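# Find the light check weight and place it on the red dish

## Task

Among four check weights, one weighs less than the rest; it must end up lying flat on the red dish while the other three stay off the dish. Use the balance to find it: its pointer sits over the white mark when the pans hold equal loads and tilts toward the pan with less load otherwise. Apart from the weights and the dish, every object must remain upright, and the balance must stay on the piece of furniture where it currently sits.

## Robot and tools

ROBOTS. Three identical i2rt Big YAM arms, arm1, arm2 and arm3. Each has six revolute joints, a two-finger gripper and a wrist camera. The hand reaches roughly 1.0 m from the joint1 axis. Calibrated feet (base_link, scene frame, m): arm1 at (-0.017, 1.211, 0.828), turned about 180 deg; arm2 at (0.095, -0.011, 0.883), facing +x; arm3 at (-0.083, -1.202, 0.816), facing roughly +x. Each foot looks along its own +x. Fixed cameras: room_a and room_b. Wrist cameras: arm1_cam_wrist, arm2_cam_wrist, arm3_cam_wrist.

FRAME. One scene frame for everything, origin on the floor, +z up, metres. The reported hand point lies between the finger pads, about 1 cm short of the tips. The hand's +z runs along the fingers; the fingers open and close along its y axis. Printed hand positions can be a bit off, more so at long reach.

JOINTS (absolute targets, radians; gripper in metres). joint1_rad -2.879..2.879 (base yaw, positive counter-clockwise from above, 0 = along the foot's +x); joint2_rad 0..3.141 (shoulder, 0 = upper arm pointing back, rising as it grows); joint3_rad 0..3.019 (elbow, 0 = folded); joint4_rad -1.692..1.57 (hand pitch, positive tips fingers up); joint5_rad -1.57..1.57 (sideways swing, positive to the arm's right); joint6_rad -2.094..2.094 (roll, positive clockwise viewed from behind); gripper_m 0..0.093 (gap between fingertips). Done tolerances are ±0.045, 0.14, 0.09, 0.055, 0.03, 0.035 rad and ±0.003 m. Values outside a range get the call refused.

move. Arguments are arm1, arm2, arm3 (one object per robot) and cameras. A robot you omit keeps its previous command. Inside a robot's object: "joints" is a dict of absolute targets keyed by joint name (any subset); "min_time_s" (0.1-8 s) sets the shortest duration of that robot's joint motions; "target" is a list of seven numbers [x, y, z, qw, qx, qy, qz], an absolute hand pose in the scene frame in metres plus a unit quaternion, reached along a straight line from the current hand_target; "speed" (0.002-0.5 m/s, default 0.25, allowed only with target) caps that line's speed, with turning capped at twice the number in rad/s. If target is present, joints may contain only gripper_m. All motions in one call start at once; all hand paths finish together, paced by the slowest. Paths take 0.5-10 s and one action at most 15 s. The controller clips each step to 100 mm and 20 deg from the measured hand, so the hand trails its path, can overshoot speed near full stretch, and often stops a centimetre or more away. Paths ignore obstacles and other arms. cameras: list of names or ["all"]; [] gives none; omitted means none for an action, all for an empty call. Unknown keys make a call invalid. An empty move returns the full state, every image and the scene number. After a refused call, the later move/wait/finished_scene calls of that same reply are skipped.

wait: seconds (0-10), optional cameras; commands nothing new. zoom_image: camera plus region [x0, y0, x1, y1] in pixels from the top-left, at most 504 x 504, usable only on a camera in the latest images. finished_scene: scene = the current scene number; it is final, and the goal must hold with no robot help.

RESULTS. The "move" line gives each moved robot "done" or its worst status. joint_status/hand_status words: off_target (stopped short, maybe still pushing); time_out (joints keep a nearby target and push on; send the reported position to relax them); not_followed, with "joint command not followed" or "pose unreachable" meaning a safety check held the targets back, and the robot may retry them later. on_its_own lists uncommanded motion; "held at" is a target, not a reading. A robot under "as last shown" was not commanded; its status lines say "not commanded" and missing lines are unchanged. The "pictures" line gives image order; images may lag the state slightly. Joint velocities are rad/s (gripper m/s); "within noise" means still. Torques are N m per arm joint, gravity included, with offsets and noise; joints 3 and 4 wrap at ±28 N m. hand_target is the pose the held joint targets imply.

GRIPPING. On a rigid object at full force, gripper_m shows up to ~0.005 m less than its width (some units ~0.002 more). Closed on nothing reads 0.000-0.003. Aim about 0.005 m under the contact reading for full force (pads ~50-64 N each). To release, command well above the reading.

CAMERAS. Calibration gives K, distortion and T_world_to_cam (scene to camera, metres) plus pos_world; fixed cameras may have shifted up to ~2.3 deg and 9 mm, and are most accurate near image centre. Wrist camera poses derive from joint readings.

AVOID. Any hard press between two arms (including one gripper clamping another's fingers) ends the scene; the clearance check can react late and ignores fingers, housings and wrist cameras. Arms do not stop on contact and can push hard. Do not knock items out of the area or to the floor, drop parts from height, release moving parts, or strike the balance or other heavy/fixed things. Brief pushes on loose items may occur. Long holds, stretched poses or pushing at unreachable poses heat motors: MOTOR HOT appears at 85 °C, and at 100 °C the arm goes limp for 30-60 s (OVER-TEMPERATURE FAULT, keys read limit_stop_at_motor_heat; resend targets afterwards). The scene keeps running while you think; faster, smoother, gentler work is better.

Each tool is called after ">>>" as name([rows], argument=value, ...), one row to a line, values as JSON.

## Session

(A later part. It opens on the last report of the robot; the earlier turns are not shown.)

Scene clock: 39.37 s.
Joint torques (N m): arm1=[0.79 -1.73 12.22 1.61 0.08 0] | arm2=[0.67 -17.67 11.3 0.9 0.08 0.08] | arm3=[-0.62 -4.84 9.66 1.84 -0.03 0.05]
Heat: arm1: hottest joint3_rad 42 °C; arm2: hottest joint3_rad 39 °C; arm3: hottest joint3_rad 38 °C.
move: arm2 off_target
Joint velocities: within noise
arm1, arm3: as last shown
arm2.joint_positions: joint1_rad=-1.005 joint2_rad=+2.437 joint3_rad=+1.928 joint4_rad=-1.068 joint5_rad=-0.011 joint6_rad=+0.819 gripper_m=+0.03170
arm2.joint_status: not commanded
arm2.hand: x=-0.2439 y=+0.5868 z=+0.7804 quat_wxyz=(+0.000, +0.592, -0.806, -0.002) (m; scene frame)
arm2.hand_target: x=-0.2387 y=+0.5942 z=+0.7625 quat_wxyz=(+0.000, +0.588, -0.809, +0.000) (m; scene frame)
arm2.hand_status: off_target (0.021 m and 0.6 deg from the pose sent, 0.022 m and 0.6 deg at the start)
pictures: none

>>> move(arm2={"joints":{"gripper_m":0.07}})

>>> move(arm2={"target":[-0.239,0.592,0.95,0,-0.5878,0.809,0],"speed":0.25}, cameras=["arm2_cam_wrist"])

Scene clock: 43.57 s.
Joint torques (N m): arm1=[0.85 -1.67 12.26 1.69 0.14 0.02] | arm2=[0.44 -17.49 11.3 0.92 0.09 0.1] | arm3=[-0.62 -5.01 9.63 1.84 -0.03 0.05]
Heat: arm1: hottest joint3_rad 43 °C; arm2: hottest joint3_rad 40 °C; arm3: hottest joint3_rad 39 °C.
move: arm2 done
Joint velocities: within noise
arm1, arm3: as last shown
arm2.joint_positions: joint1_rad=-1.007 joint2_rad=+2.437 joint3_rad=+1.928 joint4_rad=-1.067 joint5_rad=-0.011 joint6_rad=+0.819 gripper_m=+0.06984
arm2.joint_status: all done
arm2.hand: x=-0.2431 y=+0.5875 z=+0.7804 quat_wxyz=(+0.000, +0.591, -0.806, -0.003) (m; scene frame)
arm2.hand_target: x=-0.2386 y=+0.5943 z=+0.7625 quat_wxyz=(+0.000, +0.588, -0.809, +0.000) (m; scene frame)
arm2.hand_status: not commanded
pictures: none

Scene clock: 45.20 s.
Joint torques (N m): arm1=[1.14 -1.96 12.11 1.58 0.1 0.02] | arm2=[0.62 -19.14 13.96 0.18 0.08 0.09] | arm3=[-0.67 -4.89 9.61 1.84 -0.03 0.05]
Heat: arm1: hottest joint3_rad 43 °C; arm2: hottest joint3_rad 40 °C; arm3: hottest joint3_rad 39 °C.
move: arm2 off_target
Joint velocities: within noise
arm1: as last shown
arm2.joint_positions: joint1_rad=-1.007 joint2_rad=+2.257 joint3_rad=+2.035 joint4_rad=-1.389 joint5_rad=-0.011 joint6_rad=+0.819 gripper_m=+0.06994
arm2.joint_status: not commanded
arm2.hand: x=-0.2390 y=+0.5770 z=+0.9394 quat_wxyz=(+0.002, +0.591, -0.806, +0.014) (m; scene frame)
arm2.hand_target: x=-0.2386 y=+0.5915 z=+0.9501 quat_wxyz=(+0.000, +0.588, -0.809, +0.000) (m; scene frame)
arm2.hand_status: off_target (0.018 m and 1.7 deg from the pose sent, 0.170 m and 0.6 deg at the start)
arm3.joint_positions: joint1_rad=+0.697 joint2_rad=+1.035 joint3_rad=+0.645 joint4_rad=-0.673 joint5_rad=-0.002 joint6_rad=+0.003 gripper_m=+0.09396
arm3.joint_status: not commanded
arm3.hand: x=-0.3940 y=-1.3831 z=+0.9467 quat_wxyz=(+0.063, +0.934, +0.251, -0.245) (m; scene frame)
arm3.hand_target: x=-0.3998 y=-1.3898 z=+0.9501 quat_wxyz=(+0.067, +0.933, +0.250, -0.250) (m; scene frame)
arm3.hand_status: not commanded
pictures: arm2_cam_wrist
camera_calibration:
arm2_cam_wrist: T_world_to_cam=[[0.954645, -0.297405, 0.0142742, 0.387563], [-0.246347, -0.762009, 0.598878, -0.176513], [-0.167232, -0.575232, -0.800713, 1.16821], [0, 0, 0, 1]] pos_world=[-0.218106, 0.652751, 1.03558]

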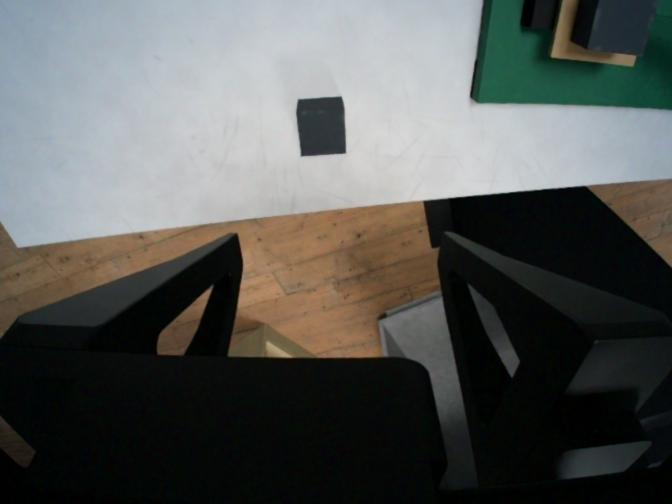

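>>> move(arm2={"joints":{"joint1_rad":0.4,"joint2_rad":0.84,"joint3_rad":0.9,"joint4_rad":-1.1,"joint6_rad":0}})

>>> move(arm1={"target":[-0.245,0.575,0.96,0,-0.809,-0.5878,0],"speed":0.3}, cameras=["arm1_cam_wrist","room_b"])

Scene clock: 47.53 s.
Joint torques (N m): arm1=[0.73 -2.2 12.18 1.62 0.13 0.02] | arm2=[2.14 -3.84 11.06 1.29 0.02 -0.01] | arm3=[-0.62 -5.01 9.61 1.83 -0.02 0.05]
Heat: arm1: hottest joint3_rad 43 °C; arm2: hottest joint3_rad 40 °C; arm3: hottest joint3_rad 39 °C.
move: arm2 done
Joint velocities: within noise
arm1, arm3: as last shown
arm2.joint_positions: joint1_rad=+0.389 joint2_rad=+0.848 joint3_rad=+0.905 joint4_rad=-1.097 joint5_rad=-0.012 joint6_rad=+0.008 gripper_m=+0.06994
arm2.joint_status: all done
arm2.hand: x=-0.2158 y=-0.1257 z=+1.1477 quat_wxyz=(+0.044, +0.952, +0.162, -0.254) (m; scene frame)
arm2.hand_target: x=-0.2121 y=-0.1279 z=+1.1472 quat_wxyz=(+0.044, +0.951, +0.171, -0.255) (m; scene frame)
arm2.hand_status: not commanded
pictures: none

Scene clock: 50.07 s.
Joint torques (N m): arm1=[-1.14 -16.56 14.41 -0.02 0.2 -0.19] | arm2=[2.26 -3.55 11.04 1.33 0.04 0] | arm3=[-0.62 -5.01 9.61 1.81 -0.03 0.06]
Heat: arm1: hottest joint3_rad 44 °C; arm2: hottest joint3_rad 40 °C; arm3: hottest joint3_rad 39 °C.
move: arm1 off_target
Joint velocities: within noise
arm1.joint_positions: joint1_rad=+1.176 joint2_rad=+2.171 joint3_rad=+2.066 joint4_rad=-1.503 joint5_rad=-0.007 joint6_rad=-0.022 gripper_m=+0.09398
arm1.joint_status: not commanded
arm1.hand: x=-0.2326 y=+0.5860 z=+0.9493 quat_wxyz=(+0.008, -0.808, -0.588, -0.013) (m; scene frame)
arm1.hand_target: x=-0.2448 y=+0.5759 z=+0.9601 quat_wxyz=(+0.000, -0.809, -0.588, +0.001) (m; scene frame)
arm1.hand_status: off_target (0.020 m and 1.8 deg from the pose sent, 0.388 m and 29.8 deg at the start)
arm2, arm3: as last shown
pictures: arm1_cam_wrist, room_b
camera_calibration:
arm1_cam_wrist: T_world_to_cam=[[-0.952333, 0.305059, -0.000654982, -0.399659], [0.239039, 0.747564, 0.619684, -0.967716], [0.18953, 0.589989, -0.784851, 0.570985], [0, 0, 0, 1]] pos_world=[-0.257504, 0.508474, 1.04755]

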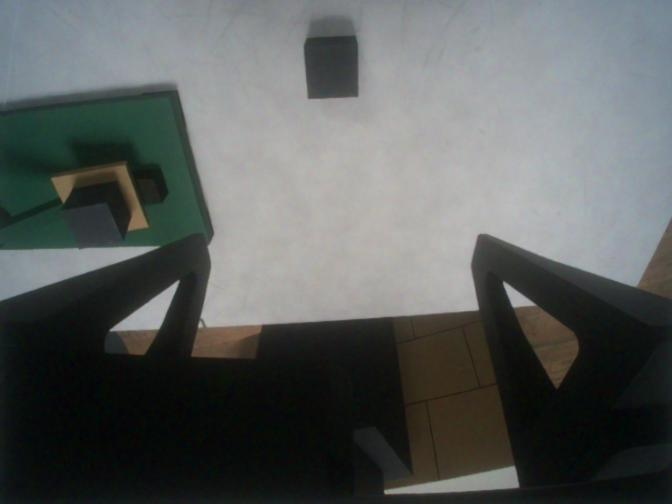

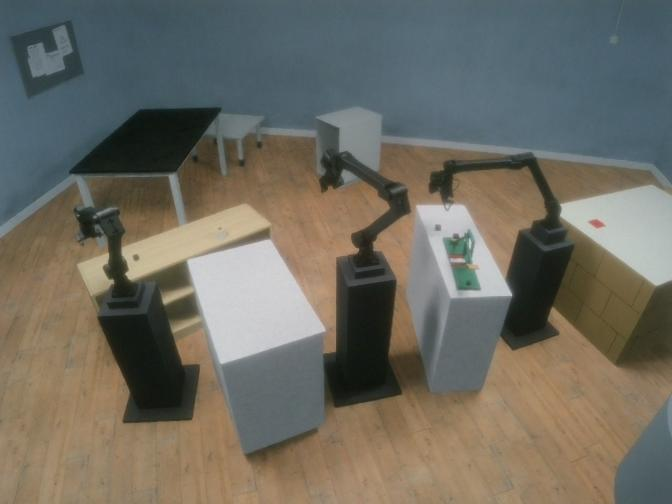

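>>> move(arm1={"target":[-0.246,0.555,0.855,0,-0.809,-0.5878,0],"speed":0.2}, cameras=["arm1_cam_wrist"])

Scene clock: 51.90 s.
Joint torques (N m): arm1=[-0.56 -18.49 11.21 0.81 0.15 -0.1] | arm2=[2.08 -3.6 11.06 1.29 0.04 -0.02] | arm3=[-0.56 -5.01 9.62 1.83 -0.03 0.06]
Heat: arm1: hottest joint3_rad 44 °C; arm2: hottest joint3_rad 40 °C; arm3: hottest joint3_rad 40 °C.
move: arm1 off_target
Joint velocities: within noise
arm1.joint_positions: joint1_rad=+1.176 joint2_rad=+2.310 joint3_rad=+2.036 joint4_rad=-1.336 joint5_rad=-0.007 joint6_rad=-0.022 gripper_m=+0.09398
arm1.joint_status: not commanded
arm1.hand: x=-0.2408 y=+0.5640 z=+0.8467 quat_wxyz=(+0.008, -0.808, -0.588, -0.014) (m; scene frame)
arm1.hand_target: x=-0.2460 y=+0.5553 z=+0.8551 quat_wxyz=(+0.000, -0.809, -0.588, +0.000) (m; scene frame)
arm1.hand_status: off_target (0.013 m and 1.8 deg from the pose sent, 0.100 m and 1.8 deg at the start)
arm2, arm3: as last shown
pictures: arm1_cam_wrist
camera_calibration:
arm1_cam_wrist: T_world_to_cam=[[-0.952356, 0.304989, -0.000365404, -0.401039], [0.238946, 0.746873, 0.620552, -0.886101], [0.189535, 0.590899, -0.784165, 0.503883], [0, 0, 0, 1]] pos_world=[-0.265704, 0.486373, 0.944853]

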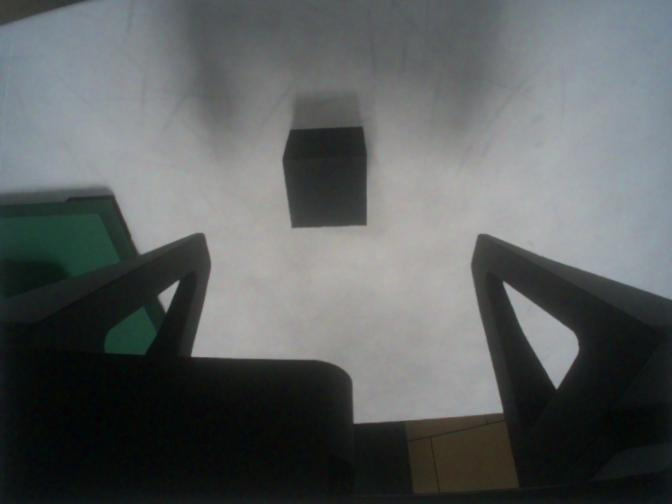

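>>> move(arm1={"target":[-0.240,0.556,0.795,0,-0.809,-0.5878,0],"speed":0.12}, cameras=["arm1_cam_wrist"])

Scene clock: 53.43 s.
Joint torques (N m): arm1=[0.44 -17.55 10.09 0.79 0.15 -0.03] | arm2=[2.2 -3.55 11.1 1.31 0.04 -0.01] | arm3=[-0.67 -4.95 9.62 1.8 -0.03 0.05]
Heat: arm1: hottest joint3_rad 44 °C; arm2: hottest joint3_rad 40 °C; arm3: hottest joint3_rad 40 °C.
move: arm1 done
Joint velocities: within noise
arm1.joint_positions: joint1_rad=+1.176 joint2_rad=+2.350 joint3_rad=+1.972 joint4_rad=-1.214 joint5_rad=-0.007 joint6_rad=-0.022 gripper_m=+0.09398
arm1.joint_status: not commanded
arm1.hand: x=-0.2415 y=+0.5628 z=+0.7962 quat_wxyz=(+0.003, -0.808, -0.589, -0.006) (m; scene frame)
arm1.hand_target: x=-0.2400 y=+0.5561 z=+0.7952 quat_wxyz=(+0.000, -0.809, -0.588, +0.000) (m; scene frame)
arm1.hand_status: done (0.007 m and 0.8 deg from the pose sent, 0.052 m and 1.8 deg at the start)
arm2, arm3: as last shown
pictures: arm1_cam_wrist
camera_calibration:
arm1_cam_wrist: T_world_to_cam=[[-0.952386, 0.304895, 0.000131396, -0.401711], [0.242519, 0.757283, 0.606389, -0.847447], [0.184786, 0.577548, -0.795168, 0.480215], [0, 0, 0, 1]] pos_world=[-0.265798, 0.48689, 0.895787]

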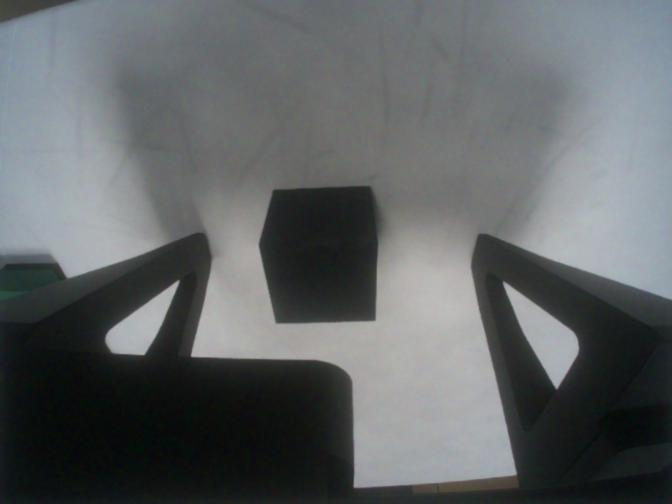

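>>> move(arm1={"target":[-0.232,0.556,0.785,0,-0.809,-0.5878,0],"speed":0.1})

>>> move(arm1={"joints":{"gripper_m":0.02}}, cameras=["arm1_cam_wrist"])

Scene clock: 54.67 s.
Joint torques (N m): arm1=[0.73 -17.49 8.87 0.94 0.14 0.03] | arm2=[2.14 -3.72 11.02 1.28 0.03 0] | arm3=[-0.67 -4.89 9.63 1.8 -0.03 0.05]
Heat: arm1: hottest joint3_rad 44 °C; arm2: hottest joint3_rad 40 °C; arm3: hottest joint3_rad 40 °C.
move: arm1 off_target
Joint velocities: within noise
arm1.joint_positions: joint1_rad=+1.177 joint2_rad=+2.350 joint3_rad=+1.967 joint4_rad=-1.195 joint5_rad=-0.007 joint6_rad=-0.020 gripper_m=+0.09398
arm1.joint_status: not commanded
arm1.hand: x=-0.2413 y=+0.5602 z=+0.7941 quat_wxyz=(+0.000, -0.809, -0.588, -0.001) (m; scene frame)
arm1.hand_target: x=-0.2320 y=+0.5562 z=+0.7852 quat_wxyz=(+0.000, -0.809, -0.588, +0.000) (m; scene frame)
arm1.hand_status: off_target (0.014 m and 0.2 deg from the pose sent, 0.016 m and 0.8 deg at the start)
arm2, arm3: as last shown
pictures: none

Scene clock: 55.37 s.
Joint torques (N m): arm1=[-0.15 -17.26 8.95 0.9 0.15 0.05] | arm2=[2.37 -3.66 11.03 1.28 0.06 0] | arm3=[-0.67 -4.95 9.61 1.83 -0.03 0.05]
Heat: arm1: hottest joint3_rad 44 °C; arm2: hottest joint3_rad 40 °C; arm3: hottest joint3_rad 40 °C.
move: arm1 off_target
Joint velocities: within noise
arm1.joint_positions: joint1_rad=+1.185 joint2_rad=+2.350 joint3_rad=+1.966 joint4_rad=-1.190 joint5_rad=-0.008 joint6_rad=-0.018 gripper_m=+0.03017
arm1.joint_status: gripper_m off_target (ended at +0.03019, target +0.02000)
arm1.hand: x=-0.2365 y=+0.5573 z=+0.7940 quat_wxyz=(-0.002, -0.807, -0.591, +0.001) (m; scene frame)
arm1.hand_target: x=-0.2319 y=+0.5563 z=+0.7851 quat_wxyz=(+0.000, -0.809, -0.588, +0.000) (m; scene frame)
arm1.hand_status: not commanded
arm2, arm3: as last shown
pictures: arm1_cam_wrist
camera_calibration:
arm1_cam_wrist: T_world_to_cam=[[-0.9539, 0.300125, -0.000481149, -0.39253], [0.241591, 0.768809, 0.592087, -0.838458], [0.17807, 0.564675, -0.805874, 0.494828], [0, 0, 0, 1]] pos_world=[-0.259985, 0.483004, 0.89502]

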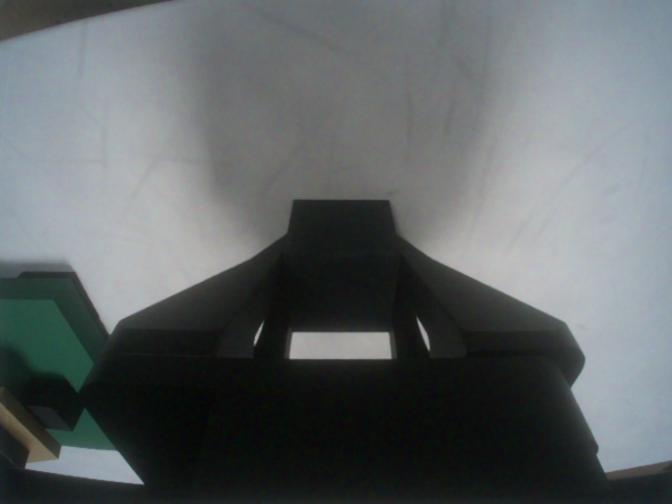

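>>> move(arm1={"target":[-0.23,0.57,0.9,0,-0.809,-0.5878,0],"speed":0.2})

>>> move(arm1={"joints":{"joint1_rad":-1.386,"joint2_rad":1.69,"joint3_rad":1.56,"joint4_rad":-1.46,"joint5_rad":0,"joint6_rad":0},"min_time_s":2.5}, cameras=["arm1_cam_wrist","room_a","room_b"])

Scene clock: 57.27 s.
Joint torques (N m): arm1=[-0.38 -19.6 13.15 -0.21 0.15 0.02] | arm2=[2.2 -3.66 11.07 1.24 0.05 0] | arm3=[-0.79 -5.01 9.63 1.78 -0.03 0.06]
Heat: arm1: hottest joint3_rad 44 °C; arm2: hottest joint3_rad 40 °C; arm3: hottest joint3_rad 40 °C.
move: arm1 off_target
Joint velocities: within noise
arm1.joint_positions: joint1_rad=+1.185 joint2_rad=+2.234 joint3_rad=+1.961 joint4_rad=-1.363 joint5_rad=-0.007 joint6_rad=-0.018 gripper_m=+0.03017
arm1.joint_status: not commanded
arm1.hand: x=-0.2267 y=+0.5856 z=+0.8696 quat_wxyz=(+0.016, -0.807, -0.590, -0.024) (m; scene frame)
arm1.hand_target: x=-0.2295 y=+0.5712 z=+0.9002 quat_wxyz=(+0.000, -0.809, -0.588, +0.000) (m; scene frame)
arm1.hand_status: off_target (0.034 m and 3.3 deg from the pose sent, 0.107 m and 0.5 deg at the start)
arm2, arm3: as last shown
pictures: none

Scene clock: 60.43 s.
Joint torques (N m): arm1=[0.73 -14.68 10.54 -0.12 0.01 0.03] | arm2=[2.08 -3.84 10.96 1.35 0.03 -0.02] | arm3=[-0.62 -4.95 9.65 1.8 -0.03 0.05]
Heat: arm1: hottest joint3_rad 44 °C; arm2: hottest joint3_rad 40 °C; arm3: hottest joint3_rad 40 °C.
move: arm1 done
Joint velocities: arm1=[within noise] | arm2=[within noise] | arm3=[-0.015 -0.005 -0.002 -0.002 -0.154 0.066 0]
arm1.joint_positions: joint1_rad=-1.393 joint2_rad=+1.720 joint3_rad=+1.549 joint4_rad=-1.452 joint5_rad=+0.001 joint6_rad=-0.012 gripper_m=+0.03017
arm1.joint_status: all done
arm1.hand: x=-0.1351 y=+1.7066 z=+1.0086 quat_wxyz=(-0.020, -0.790, +0.613, -0.020) (m; scene frame)
arm1.hand_target: x=-0.1384 y=+1.7055 z=+1.0275 quat_wxyz=(-0.010, -0.788, +0.615, -0.007) (m; scene frame)
arm1.hand_status: not commanded
arm2: as last shown
arm3.joint_positions: joint1_rad=+0.697 joint2_rad=+1.035 joint3_rad=+0.645 joint4_rad=-0.673 joint5_rad=-0.002 joint6_rad=+0.003 gripper_m=+0.09396
arm3.joint_status: not commanded
arm3.hand: x=-0.3940 y=-1.3831 z=+0.9467 quat_wxyz=(+0.063, +0.934, +0.251, -0.245) (m; scene frame)
arm3.hand_target: x=-0.3998 y=-1.3898 z=+0.9501 quat_wxyz=(+0.067, +0.933, +0.250, -0.250) (m; scene frame)
arm3.hand_status: not commanded
pictures: arm1_cam_wrist, room_a, room_b
camera_calibration:
arm1_cam_wrist: T_world_to_cam=[[0.968109, 0.250477, -0.00518756, -0.291419], [0.195793, -0.743511, 0.639419, 0.653393], [0.156302, -0.620042, -0.768841, 1.98235], [0, 0, 0, 1]] pos_world=[-0.15565, 1.78794, 1.10481]

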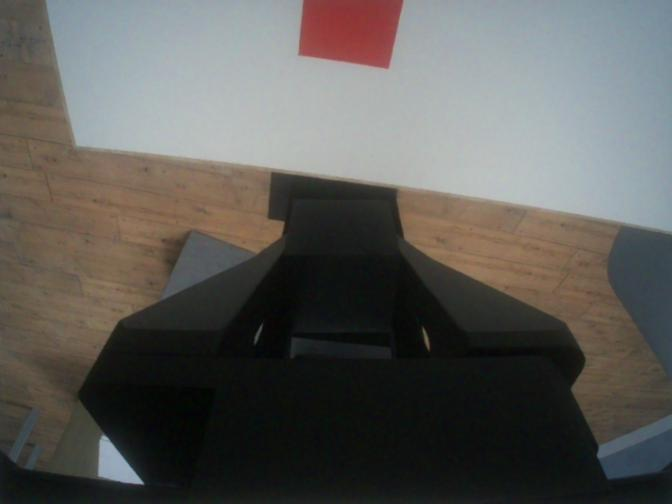

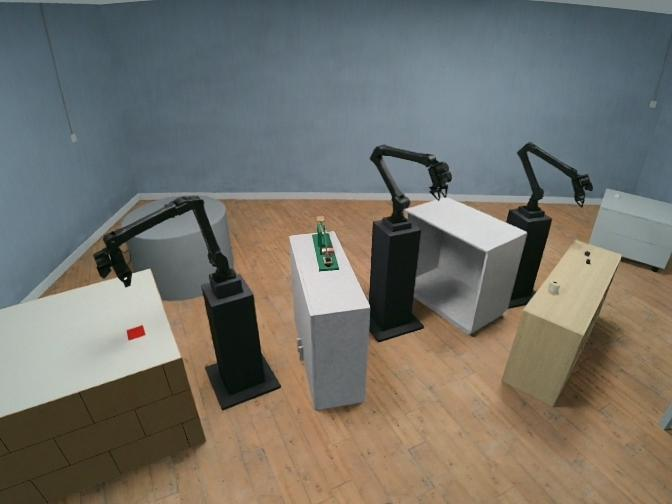

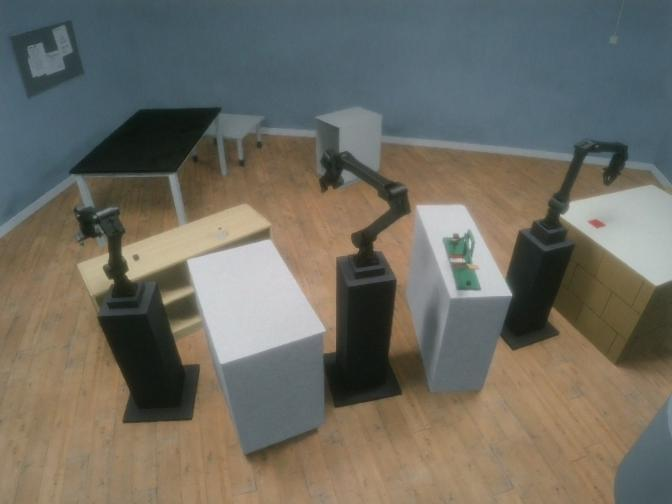

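>>> move(arm1={"target":[-0.140,1.757,0.79,0,-0.7524,0.6587,0],"speed":0.2}, cameras=["arm1_cam_wrist"])

Scene clock: 63.13 s.
Joint torques (N m): arm1=[-1.08 -14.74 9.03 0.66 0.15 0.05] | arm2=[2.08 -3.55 11.03 1.31 0.04 0] | arm3=[-0.5 -4.95 9.61 1.81 -0.03 0.05]
Heat: arm1: hottest joint3_rad 44 °C; arm2: hottest joint3_rad 40 °C; arm3: hottest joint3_rad 41 °C.
move: arm1 off_target
Joint velocities: within noise
arm1.joint_positions: joint1_rad=-1.393 joint2_rad=+2.035 joint3_rad=+1.379 joint4_rad=-0.939 joint5_rad=+0.005 joint6_rad=+0.078 gripper_m=+0.03017
arm1.joint_status: not commanded
arm1.hand: x=-0.1454 y=+1.7446 z=+0.7843 quat_wxyz=(-0.009, -0.762, +0.648, -0.010) (m; scene frame)
arm1.hand_target: x=-0.1398 y=+1.7568 z=+0.7902 quat_wxyz=(+0.000, -0.752, +0.659, +0.000) (m; scene frame)
arm1.hand_status: off_target (0.015 m and 2.3 deg from the pose sent, 0.224 m and 7.5 deg at the start)
arm2.joint_positions: joint1_rad=+0.389 joint2_rad=+0.848 joint3_rad=+0.905 joint4_rad=-1.097 joint5_rad=-0.012 joint6_rad=+0.008 gripper_m=+0.06994
arm2.joint_status: not commanded
arm2.hand: x=-0.2158 y=-0.1257 z=+1.1477 quat_wxyz=(+0.044, +0.952, +0.162, -0.254) (m; scene frame)
arm2.hand_target: x=-0.2121 y=-0.1279 z=+1.1472 quat_wxyz=(+0.044, +0.951, +0.171, -0.255) (m; scene frame)
arm2.hand_status: not commanded
arm3: as last shown
pictures: arm1_cam_wrist
camera_calibration:
arm1_cam_wrist: T_world_to_cam=[[0.986706, 0.162508, 0.00161773, -0.141275], [0.12686, -0.776406, 0.617334, 0.891855], [0.101578, -0.608922, -0.7867, 1.82167], [0, 0, 0, 1]] pos_world=[-0.158785, 1.82465, 0.88276]

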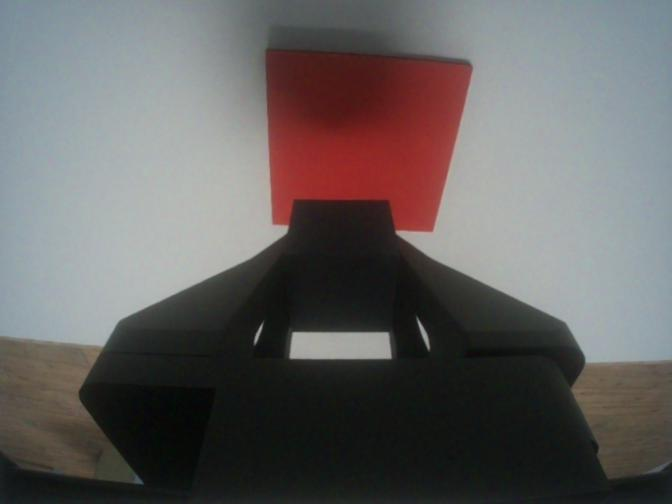

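>>> move(arm1={"target":[-0.131,1.761,0.735,0,-0.7524,0.6587,0],"speed":0.12}, cameras=["arm1_cam_wrist"])

Scene clock: 64.60 s.
Joint torques (N m): arm1=[-0.67 -14.86 8.02 0.59 0.17 -0.15] | arm2=[2.32 -3.6 11.06 1.31 0.05 0] | arm3=[-0.62 -4.89 9.65 1.83 -0.02 0.05]
Heat: arm1: hottest joint3_rad 44 °C; arm2: hottest joint3_rad 40 °C; arm3: hottest joint3_rad 41 °C.
move: arm1 off_target
Joint velocities: within noise
arm1.joint_positions: joint1_rad=-1.413 joint2_rad=+2.129 joint3_rad=+1.370 joint4_rad=-0.831 joint5_rad=+0.005 joint6_rad=+0.078 gripper_m=+0.03017
arm1.joint_status: not commanded
arm1.hand: x=-0.1359 y=+1.7501 z=+0.7313 quat_wxyz=(-0.008, -0.755, +0.655, -0.009) (m; scene frame)
arm1.hand_target: x=-0.1309 y=+1.7608 z=+0.7351 quat_wxyz=(+0.000, -0.752, +0.659, +0.000) (m; scene frame)
arm1.hand_status: off_target (0.012 m and 1.4 deg from the pose sent, 0.054 m and 2.3 deg at the start)
arm2, arm3: as last shown
pictures: arm1_cam_wrist
camera_calibration:
arm1_cam_wrist: T_world_to_cam=[[0.989738, 0.142885, 0.00165817, -0.116816], [0.111787, -0.781455, 0.613866, 0.936908], [0.0890079, -0.607381, -0.789408, 1.77996], [0, 0, 0, 1]] pos_world=[-0.147547, 1.82995, 0.830169]

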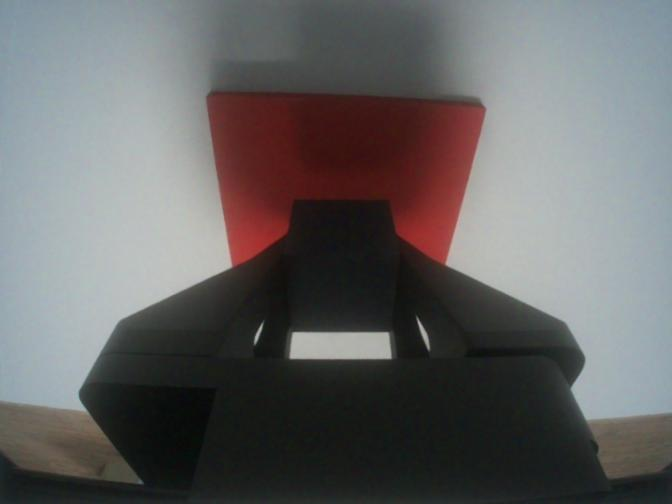

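>>> move(arm1={"target":[-0.131,1.764,0.718,0,-0.7524,0.6587,0],"speed":0.05})

>>> move(arm1={"target":[-0.131,1.764,0.706,0,-0.7524,0.6587,0],"speed":0.04}, cameras=["arm1_cam_wrist"])

Scene clock: 65.90 s.
Joint torques (N m): arm1=[-1.26 -14.15 8.79 0.73 0.18 -0.15] | arm2=[2.02 -3.66 11.02 1.32 0.04 -0.01] | arm3=[-0.67 -4.95 9.65 1.78 -0.03 0.06]
Heat: arm1: hottest joint3_rad 44 °C; arm2: hottest joint3_rad 40 °C; arm3: hottest joint3_rad 41 °C.
move: arm1 off_target
Joint velocities: within noise
arm1.joint_positions: joint1_rad=-1.413 joint2_rad=+2.159 joint3_rad=+1.370 joint4_rad=-0.805 joint5_rad=+0.005 joint6_rad=+0.078 gripper_m=+0.03017
arm1.joint_status: not commanded
arm1.hand: x=-0.1359 y=+1.7497 z=+0.7154 quat_wxyz=(-0.009, -0.755, +0.655, -0.010) (m; scene frame)
arm1.hand_target: x=-0.1308 y=+1.7636 z=+0.7182 quat_wxyz=(+0.000, -0.752, +0.659, +0.000) (m; scene frame)
arm1.hand_status: off_target (0.015 m and 1.6 deg from the pose sent, 0.020 m and 1.4 deg at the start)
arm2, arm3: as last shown
pictures: none

Scene clock: 66.87 s.
Joint torques (N m): arm1=[-1.14 -12.98 8.66 1.02 0.17 -0.15] | arm2=[2.37 -3.6 11 1.28 0.04 0.01] | arm3=[-0.62 -5.01 9.62 1.81 -0.03 0.05]
Heat: arm1: hottest joint3_rad 44 °C; arm2: hottest joint3_rad 40 °C; arm3: hottest joint3_rad 41 °C.
move: arm1 off_target
Joint velocities: within noise
arm1.joint_positions: joint1_rad=-1.413 joint2_rad=+2.163 joint3_rad=+1.370 joint4_rad=-0.789 joint5_rad=+0.006 joint6_rad=+0.078 gripper_m=+0.03017
arm1.joint_status: not commanded
arm1.hand: x=-0.1365 y=+1.7525 z=+0.7129 quat_wxyz=(-0.005, -0.755, +0.656, -0.005) (m; scene frame)
arm1.hand_target: x=-0.1307 y=+1.7635 z=+0.7061 quat_wxyz=(+0.000, -0.752, +0.659, +0.000) (m; scene frame)
arm1.hand_status: off_target (0.014 m and 1.0 deg from the pose sent, 0.018 m and 1.6 deg at the start)
arm2, arm3: as last shown
pictures: arm1_cam_wrist
camera_calibration:
arm1_cam_wrist: T_world_to_cam=[[0.989751, 0.142799, 0.00140699, -0.116257], [0.112611, -0.786495, 0.607243, 0.963848], [0.0878204, -0.600861, -0.794515, 1.75895], [0, 0, 0, 1]] pos_world=[-0.147946, 1.83155, 0.812384]

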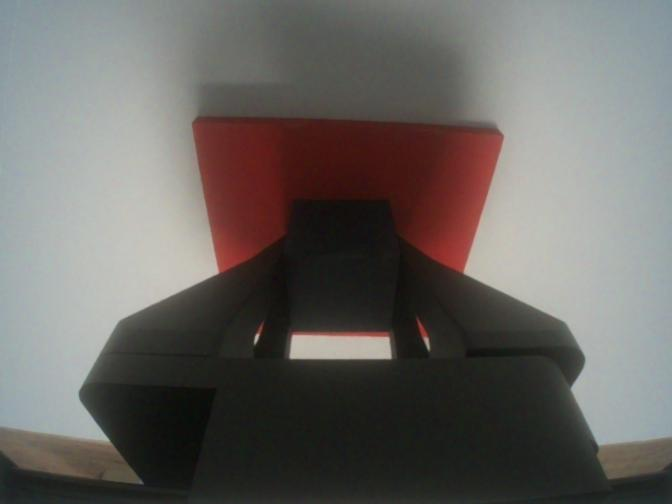

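>>> move(arm1={"target":[-0.131,1.763,0.699,0,-0.7524,0.6587,0],"speed":0.03})

>>> move(arm1={"joints":{"gripper_m":0.06}})

>>> move(arm1={"target":[-0.131,1.755,0.9,0,-0.7524,0.6587,0],"speed":0.2}, cameras=["arm1_cam_wrist","room_a"])

Scene clock: 68.10 s.
Joint torques (N m): arm1=[-0.85 -12.1 8.29 1.5 0.15 -0.15] | arm2=[2.43 -3.55 11 1.28 0.03 -0.01] | arm3=[-0.67 -5.07 9.62 1.84 -0.02 0.05]
Heat: arm1: hottest joint3_rad 44 °C; arm2: hottest joint3_rad 40 °C; arm3: hottest joint3_rad 41 °C.
move: arm1 off_target
Joint velocities: within noise
arm1.joint_positions: joint1_rad=-1.413 joint2_rad=+2.163 joint3_rad=+1.370 joint4_rad=-0.787 joint5_rad=+0.006 joint6_rad=+0.078 gripper_m=+0.03017
arm1.joint_status: not commanded
arm1.hand: x=-0.1365 y=+1.7528 z=+0.7127 quat_wxyz=(-0.005, -0.755, +0.656, -0.005) (m; scene frame)
arm1.hand_target: x=-0.1308 y=+1.7623 z=+0.6995 quat_wxyz=(+0.000, -0.752, +0.659, +0.000) (m; scene frame)
arm1.hand_status: off_target (0.018 m and 0.9 deg from the pose sent, 0.018 m and 1.0 deg at the start)
arm2, arm3: as last shown
pictures: none

Scene clock: 68.77 s.
Joint torques (N m): arm1=[-0.73 -12.4 8.29 1.09 -0.05 -0.16] | arm2=[2.37 -3.55 11.03 1.29 0.04 -0.01] | arm3=[-0.56 -4.89 9.66 1.83 -0.03 0.05]
Heat: arm1: hottest joint3_rad 44 °C; arm2: hottest joint3_rad 40 °C; arm3: hottest joint3_rad 41 °C.
move: arm1 done
Joint velocities: within noise
arm1.joint_positions: joint1_rad=-1.422 joint2_rad=+2.165 joint3_rad=+1.370 joint4_rad=-0.774 joint5_rad=+0.011 joint6_rad=+0.078 gripper_m=+0.05986
arm1.joint_status: all done
arm1.hand: x=-0.1315 y=+1.7570 z=+0.7120 quat_wxyz=(+0.001, -0.752, +0.659, -0.002) (m; scene frame)
arm1.hand_target: x=-0.1308 y=+1.7622 z=+0.6993 quat_wxyz=(+0.000, -0.752, +0.659, +0.000) (m; scene frame)
arm1.hand_status: not commanded
arm2, arm3: as last shown
pictures: none

Scene clock: 70.60 s.
Joint torques (N m): arm1=[-0.03 -14.92 12.44 -0.13 -0.03 -0.07] | arm2=[1.96 -3.37 11.06 1.26 0.04 -0.02] | arm3=[-0.56 -5.01 9.66 1.83 -0.03 0.05]
Heat: arm1: hottest joint3_rad 44 °C; arm2: hottest joint3_rad 40 °C; arm3: hottest joint3_rad 41 °C.
move: arm1 off_target
Joint velocities: within noise
arm1.joint_positions: joint1_rad=-1.422 joint2_rad=+1.898 joint3_rad=+1.433 joint4_rad=-1.159 joint5_rad=+0.010 joint6_rad=+0.078 gripper_m=+0.05993
arm1.joint_status: not commanded
arm1.hand: x=-0.1260 y=+1.7364 z=+0.8748 quat_wxyz=(-0.016, -0.752, +0.658, -0.023) (m; scene frame)
arm1.hand_target: x=-0.1307 y=+1.7538 z=+0.9002 quat_wxyz=(+0.000, -0.752, +0.659, +0.000) (m; scene frame)
arm1.hand_status: off_target (0.032 m and 3.2 deg from the pose sent, 0.188 m and 0.2 deg at the start)
arm2, arm3: as last shown
pictures: arm1_cam_wrist, room_a
camera_calibration:
arm1_cam_wrist: T_world_to_cam=[[0.990834, 0.134776, 0.00914509, -0.117212], [0.0978317, -0.762617, 0.63941, 0.780203], [0.0931513, -0.632654, -0.768812, 1.91035], [0, 0, 0, 1]] pos_world=[-0.138143, 1.81939, 0.970906]

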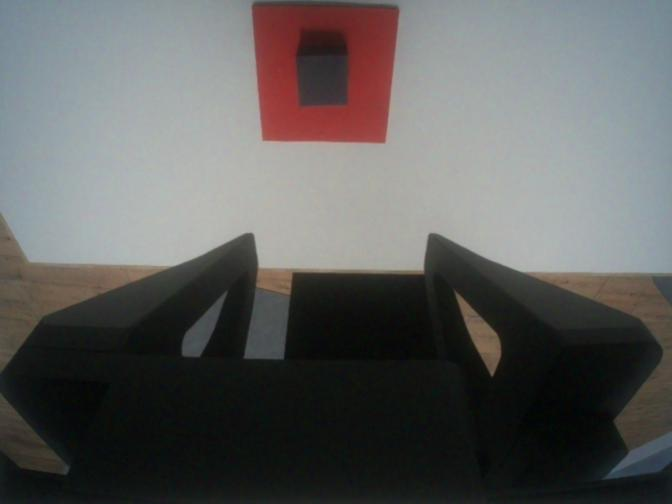

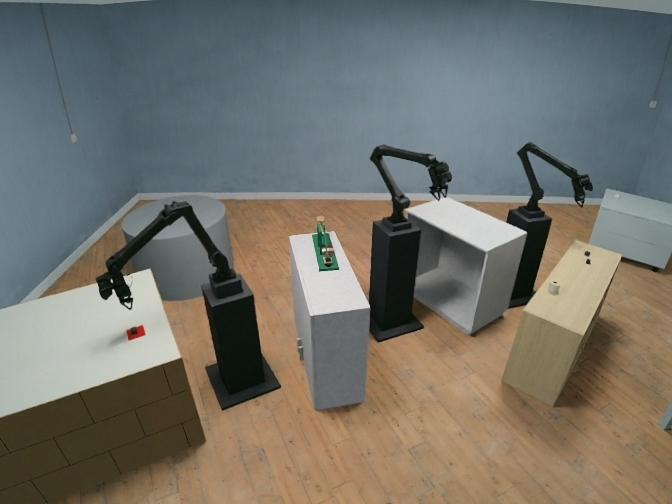

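Placed flat on the dish. Done.

>>> finished_scene(scene=1)

The scene is finished: the task was done.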